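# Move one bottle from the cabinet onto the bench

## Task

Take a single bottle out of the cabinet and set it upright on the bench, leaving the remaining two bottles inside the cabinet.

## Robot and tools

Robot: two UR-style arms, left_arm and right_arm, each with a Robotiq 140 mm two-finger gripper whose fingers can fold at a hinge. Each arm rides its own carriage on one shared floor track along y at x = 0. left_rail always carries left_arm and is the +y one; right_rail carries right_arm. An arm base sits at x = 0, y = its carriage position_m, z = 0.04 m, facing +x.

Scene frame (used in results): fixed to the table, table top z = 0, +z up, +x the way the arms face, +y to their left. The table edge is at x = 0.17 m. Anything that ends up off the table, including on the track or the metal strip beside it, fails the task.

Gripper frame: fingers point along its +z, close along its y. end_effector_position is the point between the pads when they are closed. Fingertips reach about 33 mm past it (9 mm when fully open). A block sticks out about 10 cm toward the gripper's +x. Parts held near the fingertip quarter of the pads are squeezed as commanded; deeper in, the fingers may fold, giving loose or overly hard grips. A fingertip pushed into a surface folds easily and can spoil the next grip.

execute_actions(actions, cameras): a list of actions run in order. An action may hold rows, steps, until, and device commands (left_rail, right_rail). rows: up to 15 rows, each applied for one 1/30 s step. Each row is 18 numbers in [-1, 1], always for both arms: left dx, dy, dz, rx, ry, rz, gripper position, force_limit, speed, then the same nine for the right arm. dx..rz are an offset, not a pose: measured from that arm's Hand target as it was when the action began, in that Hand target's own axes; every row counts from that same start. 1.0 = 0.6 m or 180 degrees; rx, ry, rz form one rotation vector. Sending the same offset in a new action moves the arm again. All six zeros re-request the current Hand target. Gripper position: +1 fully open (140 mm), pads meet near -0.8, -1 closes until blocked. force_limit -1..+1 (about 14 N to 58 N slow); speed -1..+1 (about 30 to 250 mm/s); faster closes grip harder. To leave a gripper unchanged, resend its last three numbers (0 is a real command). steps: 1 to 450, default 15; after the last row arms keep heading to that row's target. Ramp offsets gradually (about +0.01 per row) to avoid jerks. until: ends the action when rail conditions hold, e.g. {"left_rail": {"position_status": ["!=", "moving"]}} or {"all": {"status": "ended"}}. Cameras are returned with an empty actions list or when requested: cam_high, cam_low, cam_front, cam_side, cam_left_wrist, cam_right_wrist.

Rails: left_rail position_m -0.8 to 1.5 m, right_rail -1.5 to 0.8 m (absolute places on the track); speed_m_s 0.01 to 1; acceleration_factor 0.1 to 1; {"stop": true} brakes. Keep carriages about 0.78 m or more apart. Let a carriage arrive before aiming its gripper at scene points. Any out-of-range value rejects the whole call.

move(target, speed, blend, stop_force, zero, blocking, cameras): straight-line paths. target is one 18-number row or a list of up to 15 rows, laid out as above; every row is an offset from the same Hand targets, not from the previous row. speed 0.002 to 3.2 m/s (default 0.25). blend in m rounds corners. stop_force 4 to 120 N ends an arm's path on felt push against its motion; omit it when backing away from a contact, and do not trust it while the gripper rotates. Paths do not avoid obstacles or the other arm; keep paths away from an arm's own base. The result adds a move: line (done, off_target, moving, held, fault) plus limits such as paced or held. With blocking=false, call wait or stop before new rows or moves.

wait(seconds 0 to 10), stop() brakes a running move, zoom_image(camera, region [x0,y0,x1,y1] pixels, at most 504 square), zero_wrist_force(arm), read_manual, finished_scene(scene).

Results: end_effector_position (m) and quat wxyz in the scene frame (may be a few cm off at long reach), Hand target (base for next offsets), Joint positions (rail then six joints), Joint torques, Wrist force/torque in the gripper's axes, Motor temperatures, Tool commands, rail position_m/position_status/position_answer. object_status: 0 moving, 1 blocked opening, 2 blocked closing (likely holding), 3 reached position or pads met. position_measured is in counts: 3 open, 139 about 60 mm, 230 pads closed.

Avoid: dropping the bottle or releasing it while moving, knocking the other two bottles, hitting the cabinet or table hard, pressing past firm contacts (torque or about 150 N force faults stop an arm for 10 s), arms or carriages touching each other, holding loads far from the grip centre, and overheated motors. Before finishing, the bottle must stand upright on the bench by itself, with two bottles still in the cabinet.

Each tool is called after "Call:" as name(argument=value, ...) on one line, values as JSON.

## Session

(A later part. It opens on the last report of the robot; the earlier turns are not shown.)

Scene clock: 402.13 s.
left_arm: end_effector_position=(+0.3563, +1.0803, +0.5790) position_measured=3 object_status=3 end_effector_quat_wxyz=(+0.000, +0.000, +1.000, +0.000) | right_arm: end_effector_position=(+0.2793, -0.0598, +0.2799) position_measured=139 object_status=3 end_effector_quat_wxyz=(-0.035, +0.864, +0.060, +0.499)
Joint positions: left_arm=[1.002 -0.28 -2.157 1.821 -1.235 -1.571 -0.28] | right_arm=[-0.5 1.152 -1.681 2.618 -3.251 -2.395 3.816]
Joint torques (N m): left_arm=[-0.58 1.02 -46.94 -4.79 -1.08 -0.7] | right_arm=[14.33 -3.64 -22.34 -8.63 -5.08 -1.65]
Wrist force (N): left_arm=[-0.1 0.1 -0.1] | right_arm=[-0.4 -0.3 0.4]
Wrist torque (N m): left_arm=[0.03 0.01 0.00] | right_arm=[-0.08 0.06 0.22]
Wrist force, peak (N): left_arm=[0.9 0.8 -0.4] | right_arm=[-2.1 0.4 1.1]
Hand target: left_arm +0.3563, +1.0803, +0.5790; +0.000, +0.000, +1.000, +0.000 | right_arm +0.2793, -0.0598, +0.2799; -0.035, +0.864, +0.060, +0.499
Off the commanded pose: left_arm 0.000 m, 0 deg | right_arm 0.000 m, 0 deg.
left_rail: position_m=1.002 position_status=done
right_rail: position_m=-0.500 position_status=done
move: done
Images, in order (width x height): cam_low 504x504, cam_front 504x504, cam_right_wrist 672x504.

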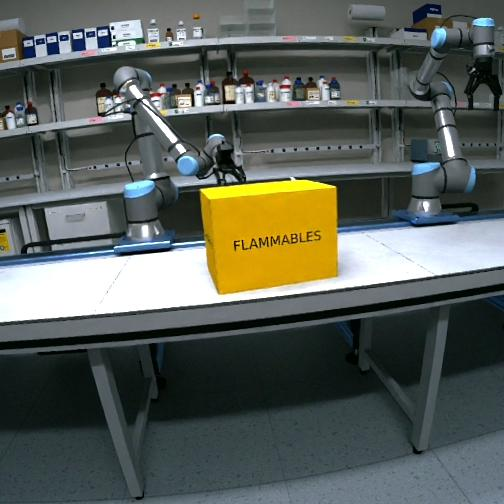

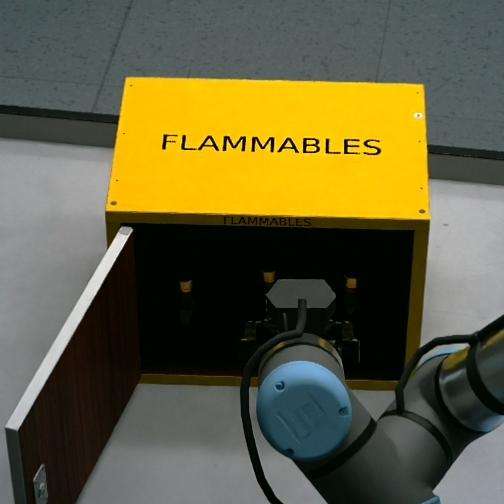

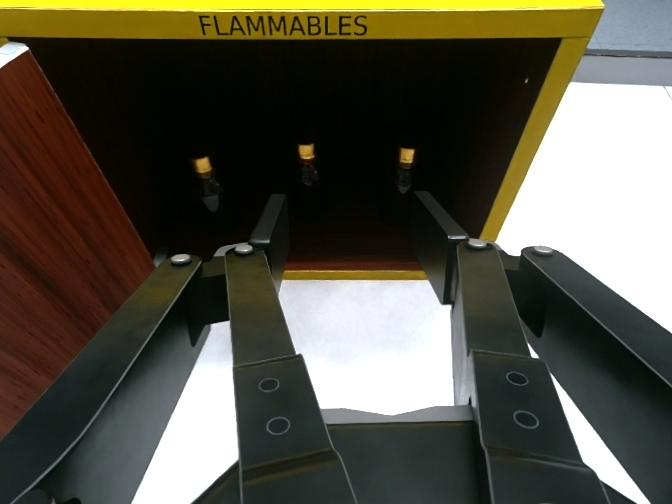

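Call:
move(target=[[0,0,0,0,0,0,1,1,1,-0.0892,0.0285,0.1455,0,0.0667,0,-0.08,0,-1]], speed=0.3, cameras=["cam_right_wrist","cam_side"])

Call:
zoom_image(camera="cam_right_wrist", region=[200, 40, 560, 310])

Scene clock: 425.83 s.
left_arm: end_effector_position=(+0.3563, +1.0803, +0.5790) position_measured=3 object_status=3 end_effector_quat_wxyz=(+0.000, +0.000, +1.000, +0.000) | right_arm: end_effector_position=(+0.3301, -0.0699, +0.1899) position_measured=139 object_status=3 end_effector_quat_wxyz=(-0.041, +0.807, +0.056, +0.586)
Joint positions: left_arm=[1.002 -0.28 -2.157 1.821 -1.235 -1.571 -0.28] | right_arm=[-0.5 1.077 -1.082 2.656 -4.214 -2.445 3.54]
Joint torques (N m): left_arm=[0.04 0.91 -47.46 -4.66 -1.09 -0.76] | right_arm=[-15.97 -26.26 -10 -7.15 1.52 -2.54]
Wrist force (N): left_arm=[-0.2 0.4 0.0] | right_arm=[-0.9 -0.8 0.1]
Wrist torque (N m): left_arm=[0.10 0.03 0.00] | right_arm=[-0.20 0.16 0.33]
Wrist force, peak (N): left_arm=[0.5 1.0 0.3] | right_arm=[-1.8 -0.5 1.9]
Hand target: left_arm +0.3563, +1.0803, +0.5790; +0.000, +0.000, +1.000, +0.000 | right_arm +0.3301, -0.0699, +0.1899; -0.041, +0.807, +0.056, +0.587
Off the commanded pose: left_arm 0.000 m, 0 deg | right_arm 0.000 m, 0 deg.
left_rail: position_m=1.002 position_status=done
right_rail: position_m=-0.500 position_status=done
move: done
Images, in order (width x height): cam_side 504x504, cam_right_wrist 672x504.

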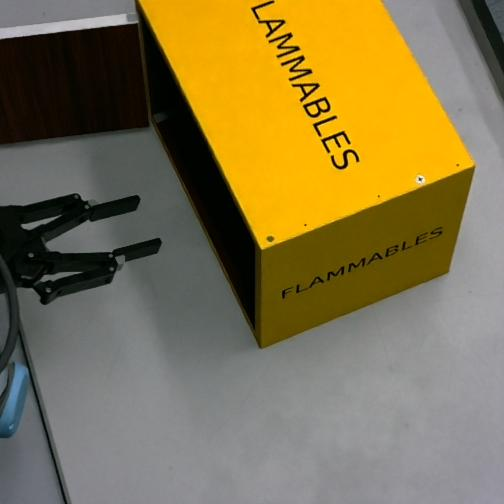

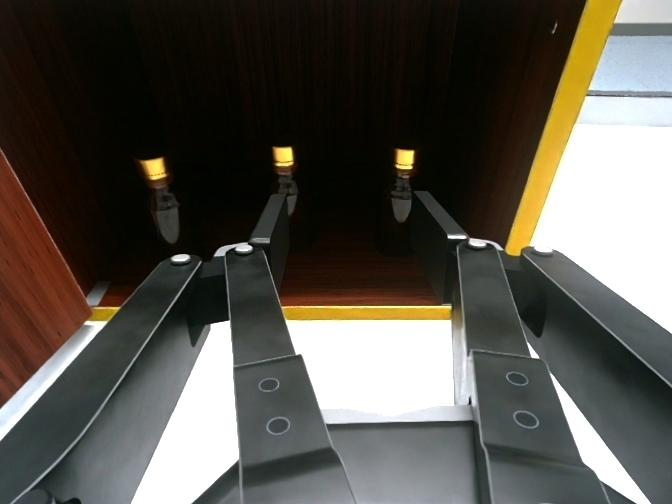

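Scaled by 1.400 from the camera's 672x504 image, which has a finer 960x720 frame.

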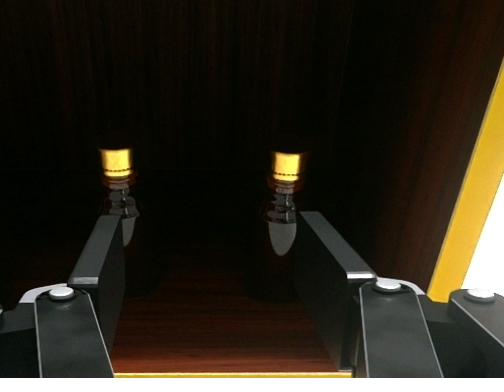

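Call:
move(target=[[0,0,0,0,0,0,1,1,1,-0.0302,0.0745,0.1005,0,-0.0667,0,0.1,0,-0.5]], speed=0.2, cameras=["cam_right_wrist","cam_side","cam_front"])

Call:
zoom_image(camera="cam_right_wrist", region=[200, 40, 560, 310])

Scene clock: 459.33 s.
left_arm: end_effector_position=(+0.3563, +1.0803, +0.5790) position_measured=3 object_status=3 end_effector_quat_wxyz=(+0.000, +0.000, +1.000, +0.000) | right_arm: end_effector_position=(+0.3875, -0.1069, +0.1541) position_measured=117 object_status=3 end_effector_quat_wxyz=(-0.035, +0.864, +0.060, +0.499)
Joint positions: left_arm=[1.002 -0.28 -2.157 1.821 -1.235 -1.571 -0.28] | right_arm=[-0.5 0.808 -1.227 2.723 -4.004 -2.138 3.518]
Joint torques (N m): left_arm=[-1.55 1.28 -47.62 -4.7 -1.2 -0.74] | right_arm=[-15.26 -55.76 -0.66 -0.98 1.89 -2.51]
Wrist force (N): left_arm=[0.2 0.4 0.0] | right_arm=[-1.0 -0.9 0.1]
Wrist torque (N m): left_arm=[0.09 -0.05 0.00] | right_arm=[-0.23 0.17 0.29]
Wrist force, peak (N): left_arm=[1.0 0.4 -0.4] | right_arm=[-0.9 -1.7 -0.5]
Hand target: left_arm +0.3563, +1.0803, +0.5790; +0.000, +0.000, +1.000, +0.000 | right_arm +0.3876, -0.1069, +0.1540; -0.035, +0.864, +0.060, +0.499
Off the commanded pose: left_arm 0.000 m, 0 deg | right_arm 0.000 m, 0 deg.
left_rail: position_m=1.002 position_status=done
right_rail: position_m=-0.500 position_status=done
move: done
Images, in order (width x height): cam_front 504x504, cam_side 504x504, cam_right_wrist 672x504.

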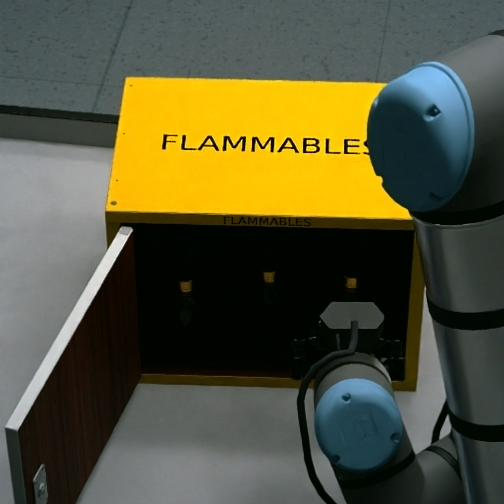

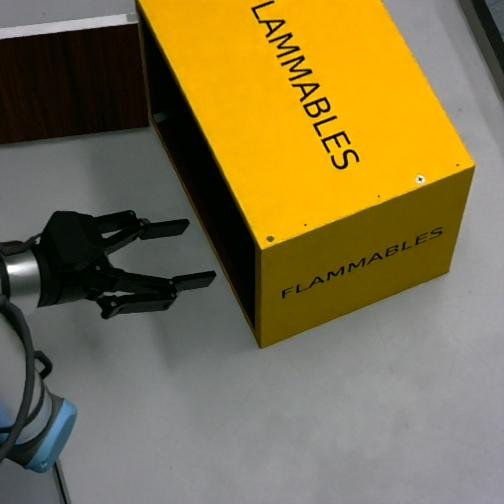

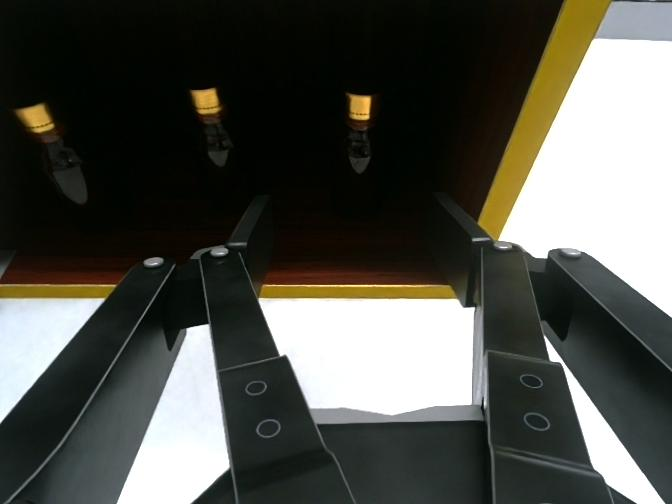

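Scaled by 1.400 from the camera's 672x504 image, which has a finer 960x720 frame.

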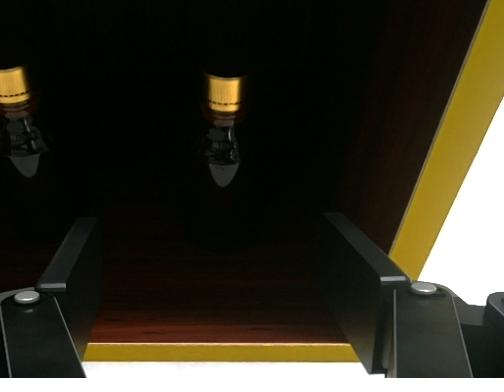

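Call:
move(target=[[0,0,0,0,0,0,1,1,1,0,0.0033,0.245,0,0,0,0.1,0,-0.5]], speed=0.08, stop_force=12, cameras=["cam_right_wrist","cam_side","cam_front"])

Call:
zoom_image(camera="cam_right_wrist", region=[180, 20, 520, 275])

Scene clock: 473.57 s.
left_arm: end_effector_position=(+0.3563, +1.0803, +0.5790) position_measured=3 object_status=3 end_effector_quat_wxyz=(+0.000, +0.000, +1.000, +0.000) | right_arm: end_effector_position=(+0.5140, -0.0911, +0.0806) position_measured=117 object_status=3 end_effector_quat_wxyz=(-0.035, +0.864, +0.060, +0.499)
Joint positions: left_arm=[1.002 -0.28 -2.157 1.821 -1.235 -1.571 -0.28] | right_arm=[-0.5 0.611 -0.956 2.572 -4.183 -1.975 3.391]
Joint torques (N m): left_arm=[-1.2 2 -47.75 -4.67 -1.28 -1.04] | right_arm=[-16.5 -32.55 -9.16 -8.49 1.94 -2]
Wrist force (N): left_arm=[0.4 0.7 -0.3] | right_arm=[-0.5 -0.9 0.3]
Wrist torque (N m): left_arm=[0.15 -0.10 0.00] | right_arm=[-0.16 0.04 0.21]
Wrist force, peak (N): left_arm=[0.8 1.0 0.1] | right_arm=[-1.3 -0.5 -1.0]
Hand target: left_arm +0.3563, +1.0803, +0.5790; +0.000, +0.000, +1.000, +0.000 | right_arm +0.5140, -0.0911, +0.0806; -0.035, +0.864, +0.060, +0.499
Off the commanded pose: left_arm 0.000 m, 0 deg | right_arm 0.000 m, 0 deg.
left_rail: position_m=1.002 position_status=done
right_rail: position_m=-0.500 position_status=done
move: done
Images, in order (width x height): cam_front 504x504, cam_side 504x504, cam_right_wrist 672x504.

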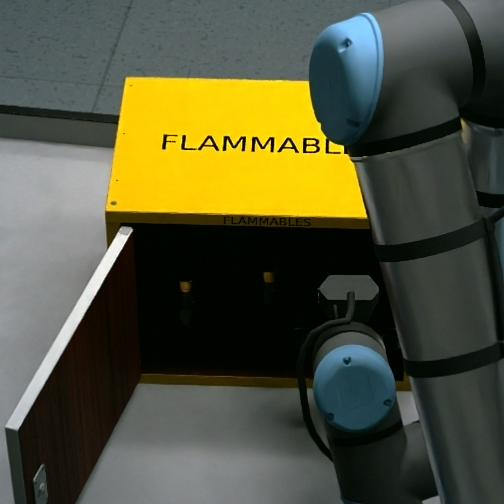

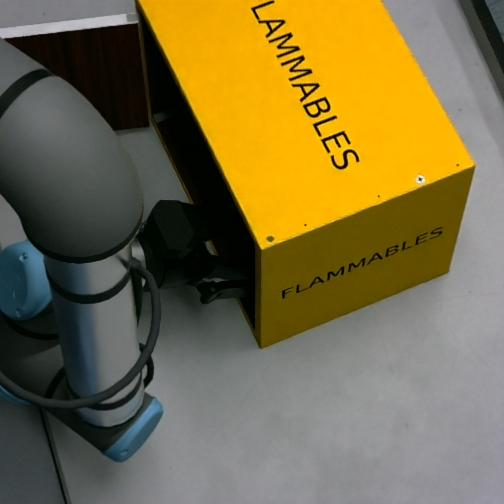

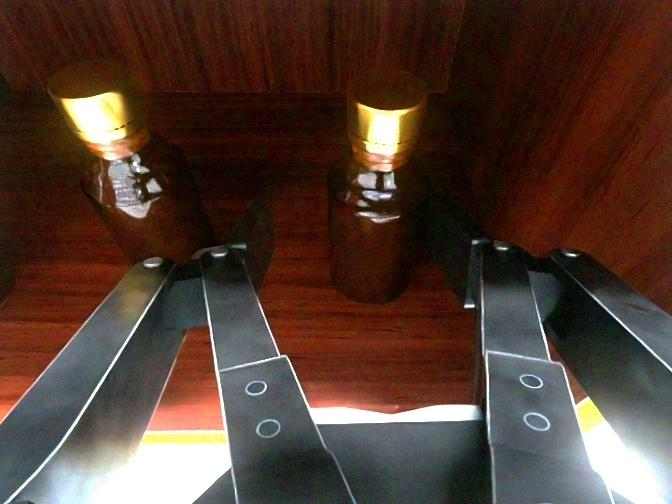

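Scaled by 1.482 from the camera's 672x504 image, which has a finer 960x720 frame.

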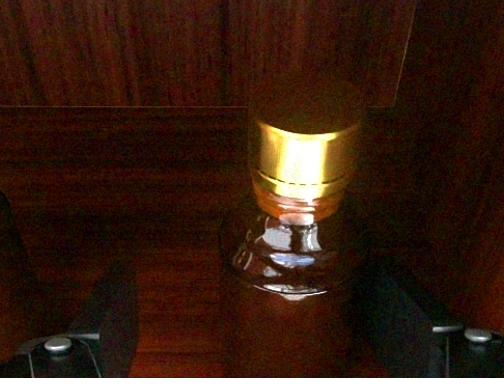

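Call:
move(target=[[0,0,0,0,0,0,1,1,1,0,0.02,0,0,0,0,0.1,0,-0.5],[0,0,0,0,0,0,1,1,1,0,0.02,0.022,0,0,0,0.1,0,-0.5]], speed=0.05, stop_force=12, cameras=["cam_right_wrist","cam_side"])

Scene clock: 487.43 s.
left_arm: end_effector_position=(+0.3563, +1.0803, +0.5790) position_measured=3 object_status=3 end_effector_quat_wxyz=(+0.000, +0.000, +1.000, +0.000) | right_arm: end_effector_position=(+0.5269, -0.1014, +0.0740) position_measured=117 object_status=3 end_effector_quat_wxyz=(-0.035, +0.864, +0.060, +0.499)
Joint positions: left_arm=[1.002 -0.28 -2.157 1.821 -1.235 -1.571 -0.28] | right_arm=[-0.5 0.57 -0.934 2.571 -4.213 -1.941 3.368]
Joint torques (N m): left_arm=[-1.6 1.56 -47.68 -4.69 -1.39 -0.92] | right_arm=[-16.53 -32.17 -8.17 -8.7 2.06 -2.16]
Wrist force (N): left_arm=[-0.1 0.2 -0.1] | right_arm=[-0.7 -0.8 0.4]
Wrist torque (N m): left_arm=[0.05 0.03 0.00] | right_arm=[-0.18 0.09 0.22]
Wrist force, peak (N): left_arm=[0.4 0.6 -1.0] | right_arm=[-1.0 -1.6 0.4]
Hand target: left_arm +0.3563, +1.0803, +0.5790; +0.000, +0.000, +1.000, +0.000 | right_arm +0.5269, -0.1014, +0.0740; -0.035, +0.864, +0.060, +0.499
Off the commanded pose: left_arm 0.000 m, 0 deg | right_arm 0.000 m, 0 deg.
left_rail: position_m=1.002 position_status=done
right_rail: position_m=-0.500 position_status=done
move: done
Images, in order (width x height): cam_side 504x504, cam_right_wrist 672x504.

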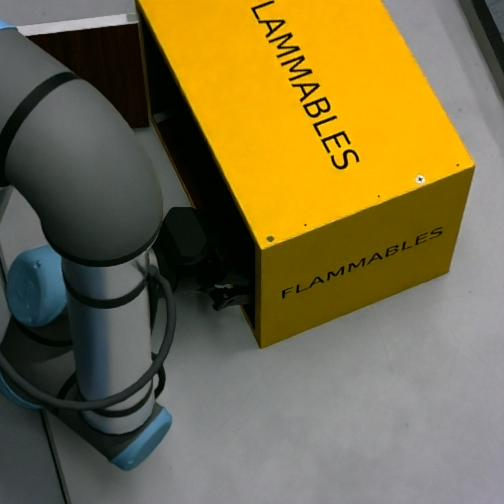

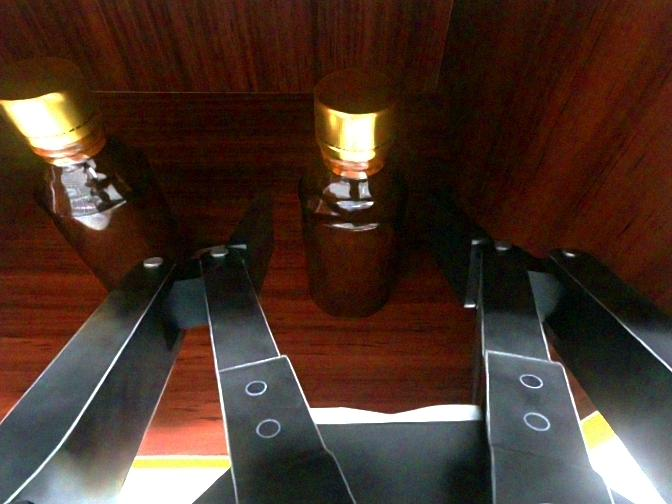

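Call:
move(target=[[0,0,0,0,0,0,1,1,1,0,0,0,0,0,0,-1,0,-1]], cameras=["cam_right_wrist"])

Call:
wait(seconds=0.5)

Scene clock: 495.97 s.
left_arm: end_effector_position=(+0.3563, +1.0803, +0.5790) position_measured=3 object_status=3 end_effector_quat_wxyz=(+0.000, +0.000, +1.000, +0.000) | right_arm: end_effector_position=(+0.5269, -0.1014, +0.0740) position_measured=163 object_status=0 end_effector_quat_wxyz=(-0.035, +0.864, +0.060, +0.499)
Joint positions: left_arm=[1.002 -0.28 -2.157 1.821 -1.235 -1.571 -0.28] | right_arm=[-0.5 0.57 -0.934 2.571 -4.213 -1.941 3.368]
Joint torques (N m): left_arm=[-2.04 1.83 -47.95 -4.68 -1.45 -0.98] | right_arm=[-15.91 -34.22 -7.73 -6.66 1.93 -1.98]
Wrist force (N): left_arm=[0.4 0.2 0.2] | right_arm=[3.2 -0.7 -3.3]
Wrist torque (N m): left_arm=[0.05 -0.09 0.01] | right_arm=[-0.26 -0.01 0.13]
Wrist force, peak (N): left_arm=[0.7 1.0 0.0] | right_arm=[3.2 -0.7 -3.3]
Hand target: left_arm +0.3563, +1.0803, +0.5790; +0.000, +0.000, +1.000, +0.000 | right_arm +0.5269, -0.1014, +0.0740; -0.035, +0.864, +0.060, +0.499
Off the commanded pose: left_arm 0.000 m, 0 deg | right_arm 0.000 m, 0 deg.
left_rail: position_m=1.002 position_status=done
right_rail: position_m=-0.500 position_status=done
move: done
Images, in order (width x height): cam_right_wrist 672x504.

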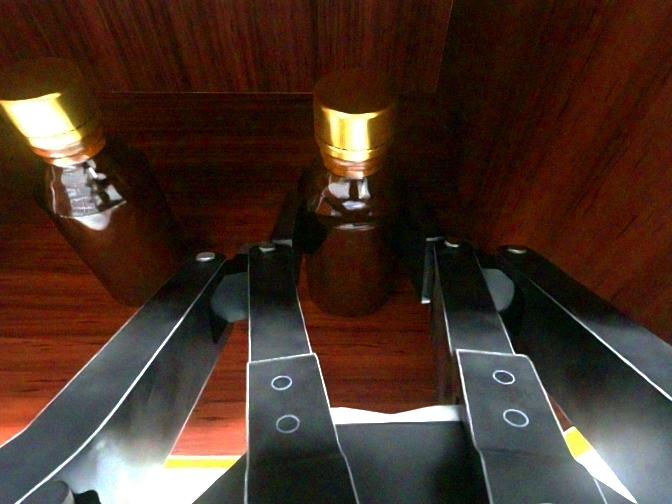

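Scene clock: 496.47 s.
left_arm: end_effector_position=(+0.3563, +1.0803, +0.5790) position_measured=3 object_status=3 end_effector_quat_wxyz=(+0.000, +0.000, +1.000, +0.000) | right_arm: end_effector_position=(+0.5269, -0.1014, +0.0740) position_measured=163 object_status=2 end_effector_quat_wxyz=(-0.035, +0.864, +0.060, +0.499)
Joint positions: left_arm=[1.002 -0.28 -2.157 1.821 -1.235 -1.571 -0.28] | right_arm=[-0.5 0.57 -0.934 2.571 -4.213 -1.941 3.368]
Joint torques (N m): left_arm=[-0.34 1.42 -48.03 -4.73 -1.5 -0.84] | right_arm=[-14.44 -33.43 -6.68 -5.18 1.43 -1.81]
Wrist force (N): left_arm=[0.8 0.5 0.1] | right_arm=[2.5 -1.2 -3.3]
Wrist torque (N m): left_arm=[0.10 -0.18 0.01] | right_arm=[-0.35 0.08 0.13]
Wrist force, peak (N): left_arm=[0.8 0.5 0.1] | right_arm=[3.1 -1.0 -3.3]
Hand target: left_arm +0.3563, +1.0803, +0.5790; +0.000, +0.000, +1.000, +0.000 | right_arm +0.5269, -0.1014, +0.0740; -0.035, +0.864, +0.060, +0.499
Tool commands: left_gripper/position=+1.0 left_gripper/force_limit=+1.0 left_gripper/speed=+1.0 right_gripper/position=-1.0 right_gripper/force_limit=+0.0 right_gripper/speed=-1.0
Off the commanded pose: left_arm 0.000 m, 0 deg | right_arm 0.000 m, 0 deg.
left_rail: position_m=1.002 position_status=done
right_rail: position_m=-0.500 position_status=done
wait: 0.50 s

Call:
move(target=[[0,0,0,0,0,0,1,1,1,0.0433,0,-0.025,0,0,0,-1,0,-1],[0,0,0,0,0,0,1,1,1,-0.1067,0,-0.285,0,0,0,-1,0,-1]], speed=[0.06,0.15], blend=[0.005,0], cameras=["cam_right_wrist","cam_front","cam_side"])

Scene clock: 509.17 s.
left_arm: end_effector_position=(+0.3563, +1.0803, +0.5790) position_measured=3 object_status=3 end_effector_quat_wxyz=(+0.000, +0.000, +1.000, +0.000) | right_arm: end_effector_position=(+0.3487, -0.1265, +0.1039) position_measured=163 object_status=2 end_effector_quat_wxyz=(-0.035, +0.864, +0.060, +0.499)
Joint positions: left_arm=[1.002 -0.28 -2.157 1.821 -1.235 -1.571 -0.28] | right_arm=[-0.5 0.859 -1.012 2.775 -4.25 -2.178 3.555]
Joint torques (N m): left_arm=[-1.28 1.33 -47.86 -4.53 -1.45 -0.98] | right_arm=[9.41 -63.37 11.01 -2.5 -3.93 1.55]
Wrist force (N): left_arm=[0.8 0.2 0.1] | right_arm=[-3.5 -0.8 1.2]
Wrist torque (N m): left_arm=[0.05 -0.18 0.00] | right_arm=[-0.19 0.21 0.04]
Wrist force, peak (N): left_arm=[0.8 0.9 0.2] | right_arm=[3.4 -1.0 -3.5]
Hand target: left_arm +0.3563, +1.0803, +0.5790; +0.000, +0.000, +1.000, +0.000 | right_arm +0.3486, -0.1265, +0.1040; -0.035, +0.864, +0.060, +0.499
Off the commanded pose: left_arm 0.000 m, 0 deg | right_arm 0.000 m, 0 deg.
left_rail: position_m=1.002 position_status=done
right_rail: position_m=-0.500 position_status=done
move: done
Images, in order (width x height): cam_front 504x504, cam_side 504x504, cam_right_wrist 672x504.

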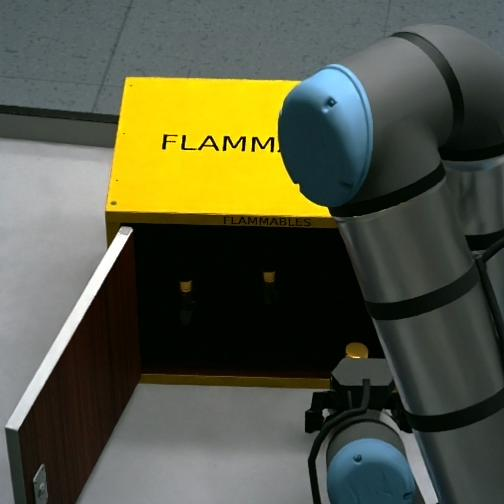

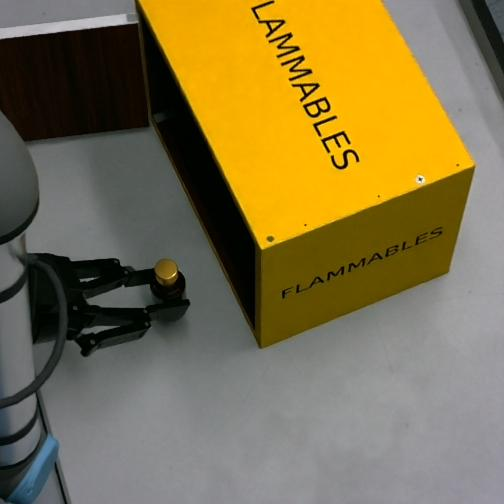

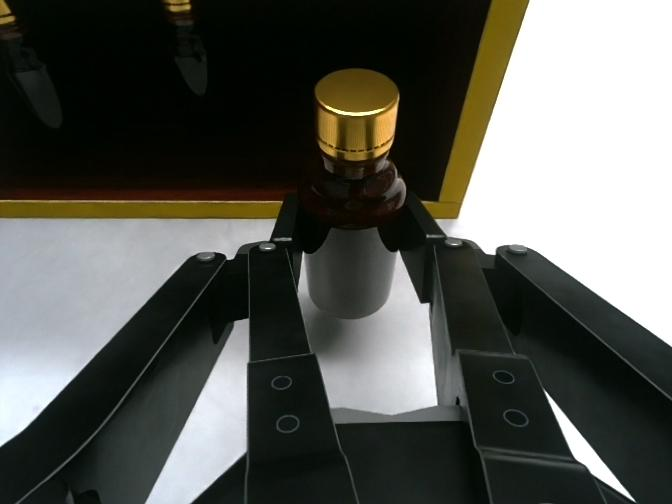

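Call:
execute_actions(actions=[{"right_rail":{"position_m":-0.8,"acceleration_factor":0.5},"steps":200,"until":{"right_rail":{"position_status":["!=","moving"]}}}])

Call:
move(target=[[0,0,0,0,0,0,1,1,1,-0.0433,0,0.025,0,0,0,-1,0,-1],[0,0,0,0,0,0,1,1,1,-0.1082,0,0.0625,0,0,0,-1,0,-1]], speed=[0.08,0.02], stop_force=6, cameras=["cam_right_wrist","cam_side","cam_high"])

Scene clock: 522.90 s.
left_arm: end_effector_position=(+0.3563, +1.0803, +0.5790) position_measured=3 object_status=3 end_effector_quat_wxyz=(+0.000, +0.000, +1.000, +0.000) | right_arm: end_effector_position=(+0.3486, -0.4265, +0.1040) position_measured=163 object_status=2 end_effector_quat_wxyz=(-0.035, +0.864, +0.060, +0.499)
Joint positions: left_arm=[1.002 -0.28 -2.157 1.821 -1.235 -1.571 -0.28] | right_arm=[-0.8 0.86 -1.012 2.775 -4.25 -2.179 3.555]
Joint torques (N m): left_arm=[-0.63 1 -48.09 -4.4 -1.44 -1.09] | right_arm=[8.88 -53.16 -0.68 -3.37 -3.12 1.45]
Wrist force (N): left_arm=[0.0 0.6 0.0] | right_arm=[-3.4 -0.4 1.1]
Wrist torque (N m): left_arm=[0.14 -0.02 -0.01] | right_arm=[-0.11 0.19 0.04]
Wrist force, peak (N): left_arm=[0.7 0.9 0.4] | right_arm=[-3.5 -1.9 1.2]
Hand target: left_arm +0.3563, +1.0803, +0.5790; +0.000, +0.000, +1.000, +0.000 | right_arm +0.3486, -0.4265, +0.1040; -0.035, +0.864, +0.060, +0.499
Tool commands: left_gripper/position=+1.0 left_gripper/force_limit=+1.0 left_gripper/speed=+1.0 right_gripper/position=-1.0 right_gripper/force_limit=+0.0 right_gripper/speed=-1.0
Off the commanded pose: left_arm 0.000 m, 0 deg | right_arm 0.000 m, 0 deg.
left_rail: position_m=1.002 position_status=done
right_rail: position_m=-0.800 position_status=done

Scene clock: 525.53 s.
left_arm: end_effector_position=(+0.3563, +1.0803, +0.5790) position_measured=3 object_status=3 end_effector_quat_wxyz=(+0.000, +0.000, +1.000, +0.000) | right_arm: end_effector_position=(+0.3486, -0.4265, +0.0561) position_measured=163 object_status=2 end_effector_quat_wxyz=(-0.035, +0.864, +0.060, +0.499)
Joint positions: left_arm=[1.002 -0.28 -2.157 1.821 -1.235 -1.571 -0.28] | right_arm=[-0.8 0.86 -0.809 2.751 -4.428 -2.179 3.555]
Joint torques (N m): left_arm=[-1.19 1.71 -48.5 -4.44 -1.47 -0.94] | right_arm=[-6.78 -65.73 17.59 -1.78 1.95 0.22]
Wrist force (N): left_arm=[-0.1 0.1 -0.3] | right_arm=[2.1 0.4 -0.2]
Wrist torque (N m): left_arm=[0.03 0.01 0.00] | right_arm=[-0.09 -0.20 0.15]
Wrist force, peak (N): left_arm=[1.0 0.9 -0.2] | right_arm=[30.9 0.5 -20.1]
Hand target: left_arm +0.3563, +1.0803, +0.5790; +0.000, +0.000, +1.000, +0.000 | right_arm +0.3486, -0.4265, +0.0562; -0.035, +0.864, +0.060, +0.499 (not the last commanded pose)
Off the commanded pose: left_arm 0.000 m, 0 deg | right_arm 0.027 m, 0 deg.
left_rail: position_m=1.002 position_status=done
right_rail: position_m=-0.800 position_status=done
move: contact (right_arm); path passed 1 of 2 targets
Images, in order (width x height): cam_high 504x504, cam_side 504x504, cam_right_wrist 672x504.

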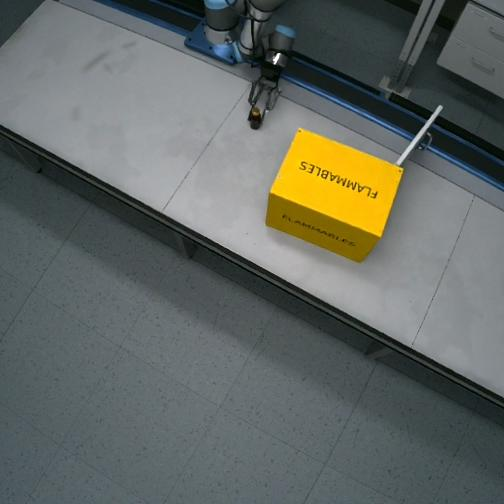

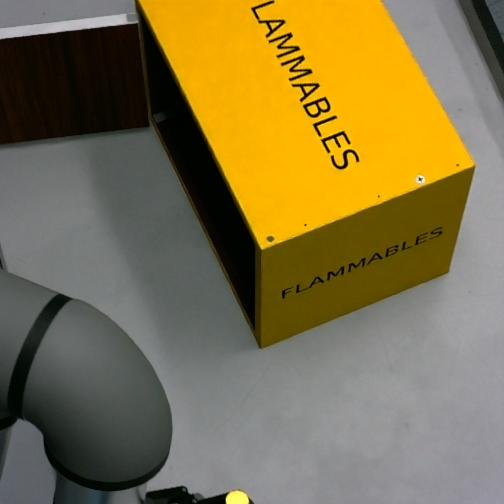

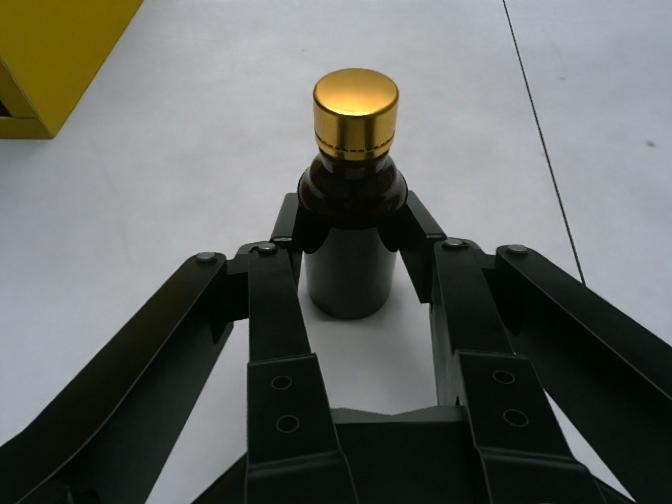

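Call:
move(target=[[0,0,0,0,0,0,1,1,1,0,0,0,0,0,0,0.1,0,-1],[0,0,0,0,0,0,1,1,1,0,0,-0.17,0,0,0,0.1,0,-1]], speed=0.1, cameras=["cam_right_wrist","cam_low","cam_high"])

Scene clock: 535.93 s.
left_arm: end_effector_position=(+0.3563, +1.0803, +0.5790) position_measured=3 object_status=3 end_effector_quat_wxyz=(+0.000, +0.000, +1.000, +0.000) | right_arm: end_effector_position=(+0.2611, -0.4388, +0.1071) position_measured=117 object_status=3 end_effector_quat_wxyz=(-0.035, +0.864, +0.060, +0.499)
Joint positions: left_arm=[1.002 -0.28 -2.157 1.821 -1.235 -1.571 -0.28] | right_arm=[-0.8 1.095 -1.047 2.831 -4.14 -2.356 3.757]
Joint torques (N m): left_arm=[-0.76 2.57 -48.12 -4.49 -1.57 -1.17] | right_arm=[18.36 -54.68 -1.49 -1.86 -4.86 1.28]
Wrist force (N): left_arm=[0.5 0.9 -0.1] | right_arm=[0.5 -0.4 0.1]
Wrist torque (N m): left_arm=[0.20 -0.12 0.00] | right_arm=[-0.14 -0.13 0.09]
Wrist force, peak (N): left_arm=[1.1 0.9 -0.1] | right_arm=[2.3 0.8 -1.0]
Hand target: left_arm +0.3563, +1.0803, +0.5790; +0.000, +0.000, +1.000, +0.000 | right_arm +0.2611, -0.4387, +0.1071; -0.035, +0.864, +0.060, +0.499
Off the commanded pose: left_arm 0.000 m, 0 deg | right_arm 0.000 m, 0 deg.
left_rail: position_m=1.002 position_status=done
right_rail: position_m=-0.800 position_status=done
move: done
Images, in order (width x height): cam_high 504x504, cam_low 504x504, cam_right_wrist 672x504.

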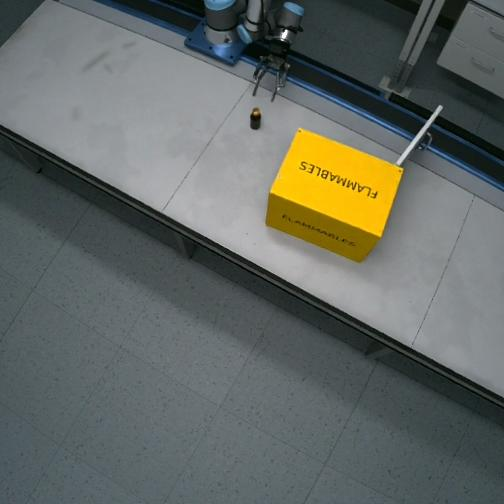

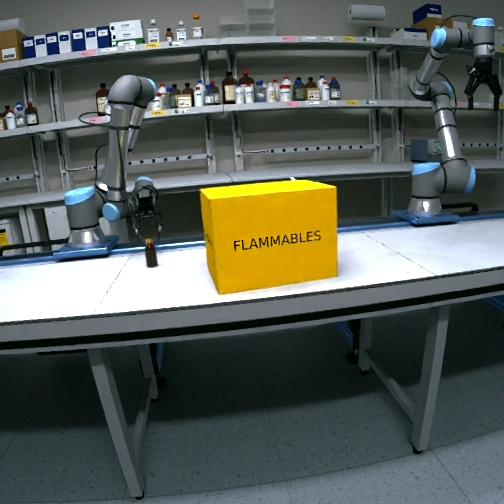

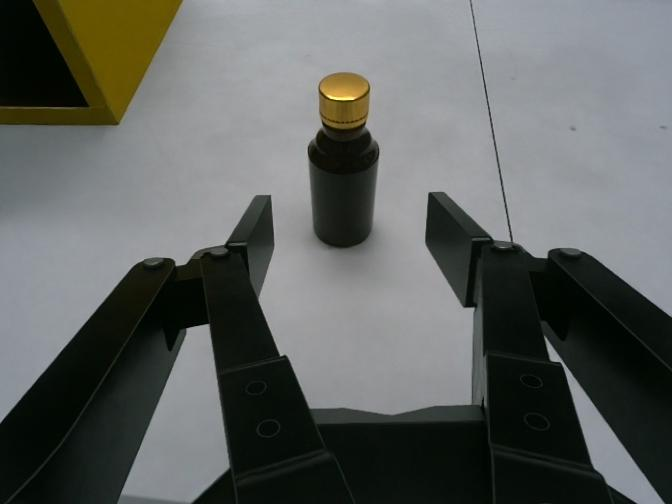

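Call:
execute_actions(actions=[{"left_rail":{"position_m":0.7},"steps":150,"until":{"left_rail":{"position_status":["!=","moving"]}}}])

Call:
move(target=[[0.209,-0.832,0.382,0,0,0.539,-0.8,-1,0,0,0,0,0,0,0,0.1,0,-1],[0.209,-0.832,0.657,0,0,0.539,-0.8,-1,0,0,0,0,0,0,0,0.1,0,-1]], speed=[0.4,0.25], blend=[0.02,0], cameras=["cam_left_wrist","cam_front"])

Scene clock: 562.20 s.
left_arm: end_effector_position=(+0.3563, +0.7786, +0.5790) position_measured=3 object_status=3 end_effector_quat_wxyz=(+0.000, +0.000, +1.000, +0.000) | right_arm: end_effector_position=(+0.2611, -0.4387, +0.1071) position_measured=117 object_status=3 end_effector_quat_wxyz=(-0.035, +0.864, +0.060, +0.499)
Joint positions: left_arm=[0.7 -0.28 -2.157 1.821 -1.235 -1.571 -0.281] | right_arm=[-0.8 1.095 -1.047 2.831 -4.139 -2.356 3.758]
Joint torques (N m): left_arm=[-1.74 1.62 -48.29 -4.32 -1.67 -0.93] | right_arm=[15.96 -56.75 -2.25 -1.51 -4.92 1.57]
Wrist force (N): left_arm=[0.4 0.3 -0.1] | right_arm=[0.6 0.0 0.3]
Wrist torque (N m): left_arm=[0.06 -0.10 0.00] | right_arm=[-0.05 -0.15 0.08]
Wrist force, peak (N): left_arm=[0.3 3.4 -0.5] | right_arm=[1.0 0.2 0.2]
Hand target: left_arm +0.3563, +0.7786, +0.5790; +0.000, +0.000, +1.000, +0.000 | right_arm +0.2611, -0.4387, +0.1071; -0.035, +0.864, +0.060, +0.499
Tool commands: left_gripper/position=+1.0 left_gripper/force_limit=+1.0 left_gripper/speed=+1.0 right_gripper/position=+0.1 right_gripper/force_limit=+0.0 right_gripper/speed=-1.0
Off the commanded pose: left_arm 0.000 m, 0 deg | right_arm 0.000 m, 0 deg.
left_rail: position_m=0.700 position_status=done
right_rail: position_m=-0.800 position_status=done

Scene clock: 565.87 s.
left_arm: end_effector_position=(+0.2310, +0.2794, +0.1850) position_measured=229 object_status=3 end_effector_quat_wxyz=(+0.000, +0.749, +0.662, +0.000) end_effector_velocity=(+0.000, -0.001, -0.001) end_effector_angular_velocity=(-0.002, -0.001, -0.001) | right_arm: end_effector_position=(+0.2611, -0.4387, +0.1071) position_measured=117 object_status=3 end_effector_quat_wxyz=(-0.035, +0.864, +0.060, +0.499)
Joint positions: left_arm=[0.7 -1.44 -1.85 2.37 -2.091 -1.571 0.253] | right_arm=[-0.8 1.095 -1.047 2.831 -4.139 -2.356 3.758]
Joint velocities: left_arm=[0 0 0.002 0.001 -0.005 0.001 0.001] | right_arm=[within noise]
Joint torques (N m): left_arm=[11.3 -6.45 -34.35 -7.57 -2.32 1.97] | right_arm=[14.83 -57.06 -2.09 -1.75 -4.64 1.42]
Wrist force (N): left_arm=[0.4 1.4 -0.1] | right_arm=[0.6 0.2 0.2]
Wrist torque (N m): left_arm=[0.30 -0.07 -0.08] | right_arm=[-0.01 -0.14 0.09]
Wrist force, peak (N): left_arm=[0.9 1.1 2.0] | right_arm=[0.8 0.4 0.4]
Hand target: left_arm +0.2310, +0.2793, +0.1848; +0.000, +0.749, +0.662, +0.000 | right_arm +0.2611, -0.4387, +0.1071; -0.035, +0.864, +0.060, +0.499
Off the commanded pose: left_arm 0.000 m, 0 deg | right_arm 0.000 m, 0 deg.
left_rail: position_m=0.700 position_status=done
right_rail: position_m=-0.800 position_status=done
move: done
Images, in order (width x height): cam_front 504x504, cam_left_wrist 672x504.

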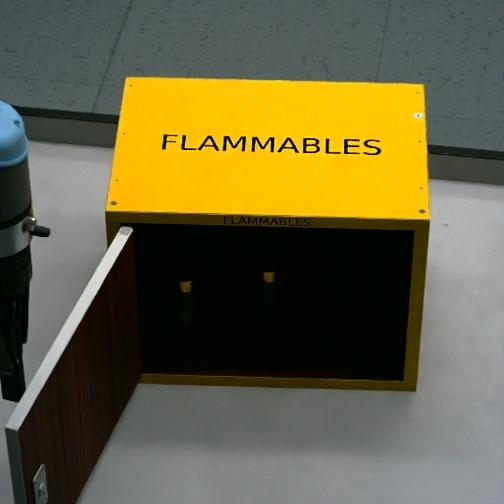

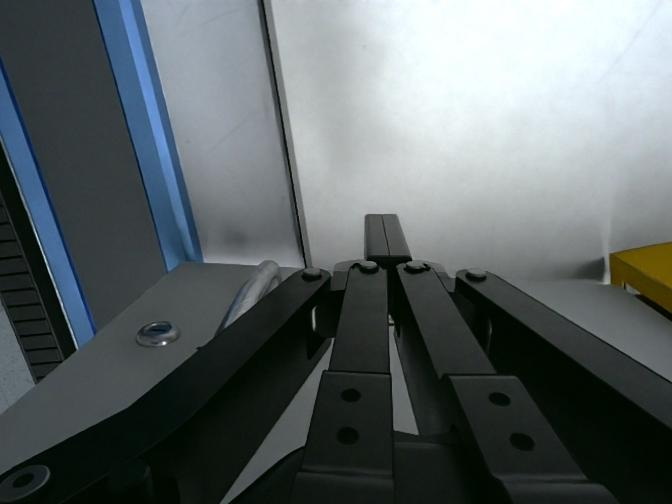

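Call:
move(target=[[-0.2455,0.0217,0,0,0,-0.1389,-0.8,-1,0,0,0,0,0,0,0,0.1,0,-1],[-0.3658,0.1018,0,0,0,-0.2778,-0.8,-1,0,0,0,0,0,0,0,0.1,0,-1],[-0.4412,0.2253,0,0,0,-0.4167,-0.8,-1,0,0,0,0,0,0,0,0.1,0,-1],[-0.459,0.34,0,0,0,-0.5278,-0.8,-1,0,0,0,0,0,0,0,0.1,0,-1]], speed=0.1, blend=[0.02,0.02,0.02,0], cameras=["cam_left_wrist","cam_front","cam_side"])

Scene clock: 582.17 s.
left_arm: end_effector_position=(+0.3997, -0.0189, +0.1848) position_measured=229 object_status=3 end_effector_quat_wxyz=(+0.000, +0.018, +1.000, +0.000) end_effector_velocity=(+0.002, +0.000, +0.000) end_effector_angular_velocity=(+0.000, +0.000, +0.008) | right_arm: end_effector_position=(+0.2611, -0.4387, +0.1071) position_measured=117 object_status=3 end_effector_quat_wxyz=(-0.035, +0.864, +0.060, +0.499)
Joint positions: left_arm=[0.7 -1.277 -1.264 1.774 -2.081 -1.571 -1.241] | right_arm=[-0.8 1.095 -1.047 2.831 -4.139 -2.356 3.758]
Joint velocities: left_arm=[0 0.002 0.001 -0.002 0.001 0 -0.006] | right_arm=[within noise]
Joint torques (N m): left_arm=[12.89 -57.98 -51.05 -3.39 2.8 -2.74] | right_arm=[15.23 -57.34 -1.94 -1.74 -4.92 1.08]
Wrist force (N): left_arm=[4.2 1.8 -0.4] | right_arm=[0.5 0.0 0.0]
Wrist torque (N m): left_arm=[0.15 -0.27 0.13] | right_arm=[-0.05 -0.12 0.08]
Wrist force, peak (N): left_arm=[5.0 2.3 -0.4] | right_arm=[0.9 -0.2 0.5]
Hand target: left_arm +0.3998, -0.0189, +0.1848; +0.000, +0.018, +1.000, +0.000 | right_arm +0.2611, -0.4387, +0.1071; -0.035, +0.864, +0.060, +0.499
Off the commanded pose: left_arm 0.000 m, 0 deg | right_arm 0.000 m, 0 deg.
left_rail: position_m=0.700 position_status=done
right_rail: position_m=-0.800 position_status=done
move: done
Images, in order (width x height): cam_front 504x504, cam_side 504x504, cam_left_wrist 672x504.

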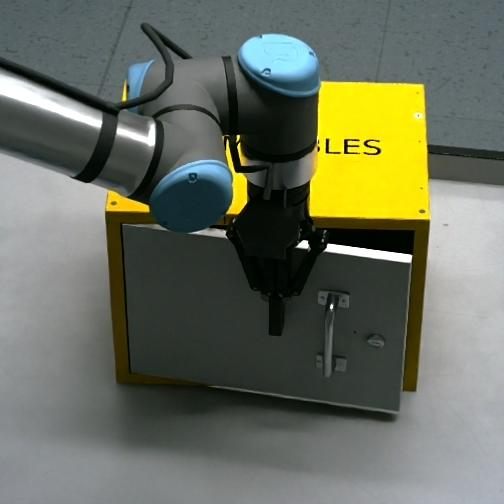

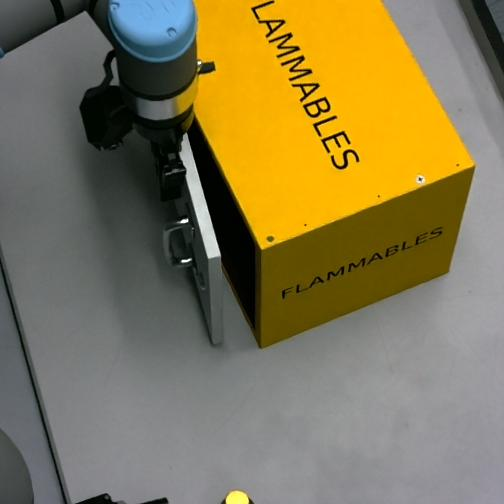

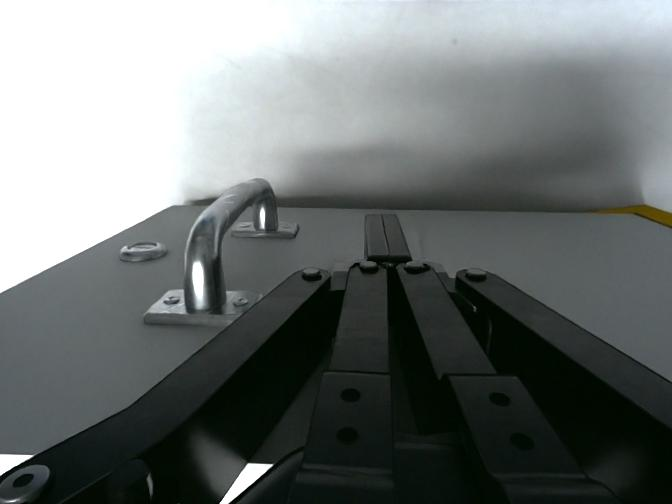

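Call:
move(target=[-0.0833,0.001,0,0,0,0,-0.8,-1,0,0,0,0,0,0,0,0.1,0,-1], speed=0.04, stop_force=15, cameras=["cam_front","cam_side"])

Scene clock: 592.40 s.
left_arm: end_effector_position=(+0.4266, -0.0195, +0.1848) position_measured=229 object_status=3 end_effector_quat_wxyz=(+0.000, +0.018, +1.000, +0.000) | right_arm: end_effector_position=(+0.2611, -0.4387, +0.1071) position_measured=117 object_status=3 end_effector_quat_wxyz=(-0.035, +0.864, +0.060, +0.499)
Joint positions: left_arm=[0.7 -1.245 -1.243 1.745 -2.074 -1.571 -1.21] | right_arm=[-0.8 1.095 -1.047 2.831 -4.139 -2.356 3.758]
Joint torques (N m): left_arm=[-13.98 -89.93 -35.95 -7.74 -2.36 -2.85] | right_arm=[15.12 -56.76 -2.21 -1.58 -4.82 1.03]
Wrist force (N): left_arm=[0.1 0.2 -0.4] | right_arm=[0.4 0.1 0.2]
Wrist torque (N m): left_arm=[0.03 -0.02 0.05] | right_arm=[-0.03 -0.11 0.08]
Wrist force, peak (N): left_arm=[24.4 2.6 -2.6] | right_arm=[1.0 0.2 0.3]
Hand target: left_arm +0.4266, -0.0195, +0.1848; +0.000, +0.018, +1.000, +0.000 (not the last commanded pose) | right_arm +0.2611, -0.4387, +0.1071; -0.035, +0.864, +0.060, +0.499
Off the commanded pose: left_arm 0.023 m, 0 deg | right_arm 0.000 m, 0 deg.
left_rail: position_m=0.700 position_status=done
right_rail: position_m=-0.800 position_status=done
move: contact (left_arm)
Images, in order (width x height): cam_front 504x504, cam_side 504x504.

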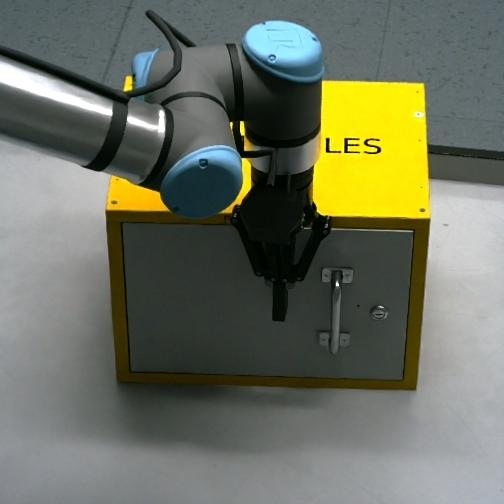

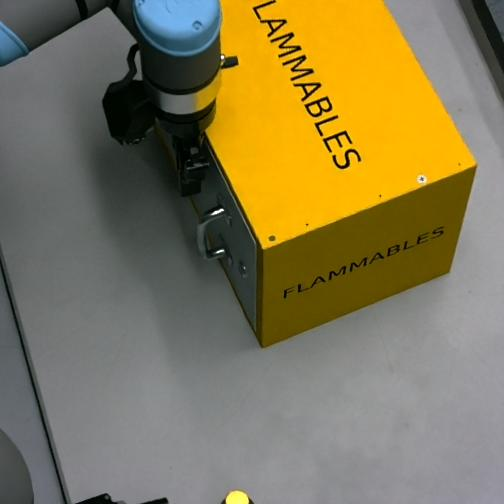

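Call:
move(target=[0.1,0,0,0,0,0,-0.8,-1,0,0,0,0,0,0,0,0.1,0,-1], speed=0.2, cameras=["cam_low","cam_front"])

Scene clock: 597.80 s.
left_arm: end_effector_position=(+0.3670, -0.0174, +0.1848) position_measured=229 object_status=3 end_effector_quat_wxyz=(+0.000, +0.018, +1.000, +0.000) | right_arm: end_effector_position=(+0.2611, -0.4387, +0.1071) position_measured=117 object_status=3 end_effector_quat_wxyz=(-0.035, +0.864, +0.060, +0.499)
Joint positions: left_arm=[0.7 -1.316 -1.288 1.808 -2.09 -1.571 -1.281] | right_arm=[-0.8 1.095 -1.047 2.831 -4.139 -2.356 3.758]
Joint torques (N m): left_arm=[-13.4 -85.69 -34.94 -7.85 1.92 -2.86] | right_arm=[13.65 -56.98 -1.69 -1.53 -4.81 0.87]
Wrist force (N): left_arm=[0.6 0.4 -0.2] | right_arm=[0.4 -0.2 0.1]
Wrist torque (N m): left_arm=[0.08 -0.12 0.06] | right_arm=[-0.11 -0.10 0.08]
Wrist force, peak (N): left_arm=[1.8 1.0 -0.2] | right_arm=[1.0 -0.3 0.5]
Hand target: left_arm +0.3667, -0.0174, +0.1848; +0.000, +0.018, +1.000, +0.000 | right_arm +0.2611, -0.4387, +0.1071; -0.035, +0.864, +0.060, +0.499
Off the commanded pose: left_arm 0.000 m, 0 deg | right_arm 0.000 m, 0 deg.
left_rail: position_m=0.700 position_status=done
right_rail: position_m=-0.800 position_status=done
move: done
Images, in order (width x height): cam_low 504x504, cam_front 504x504.

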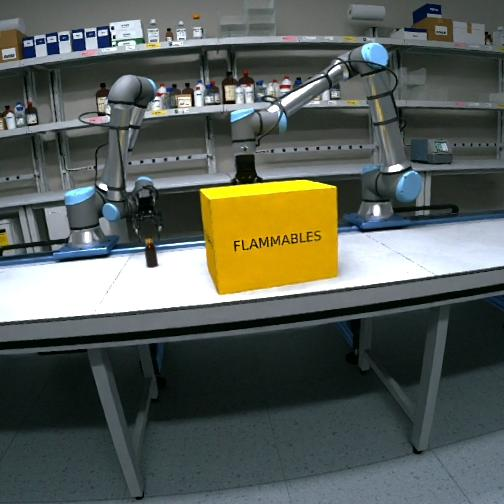

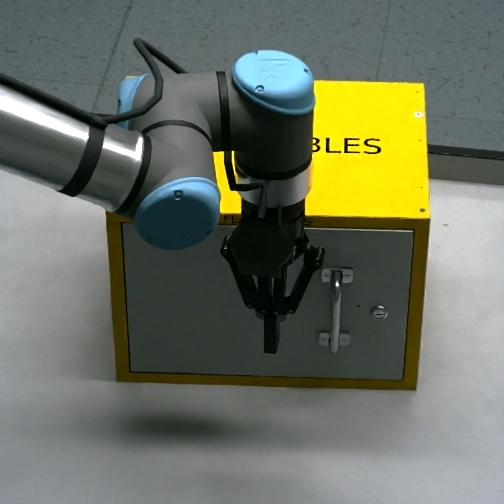

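Call:
finished_scene(scene=1)

The scene is finished: the task was done.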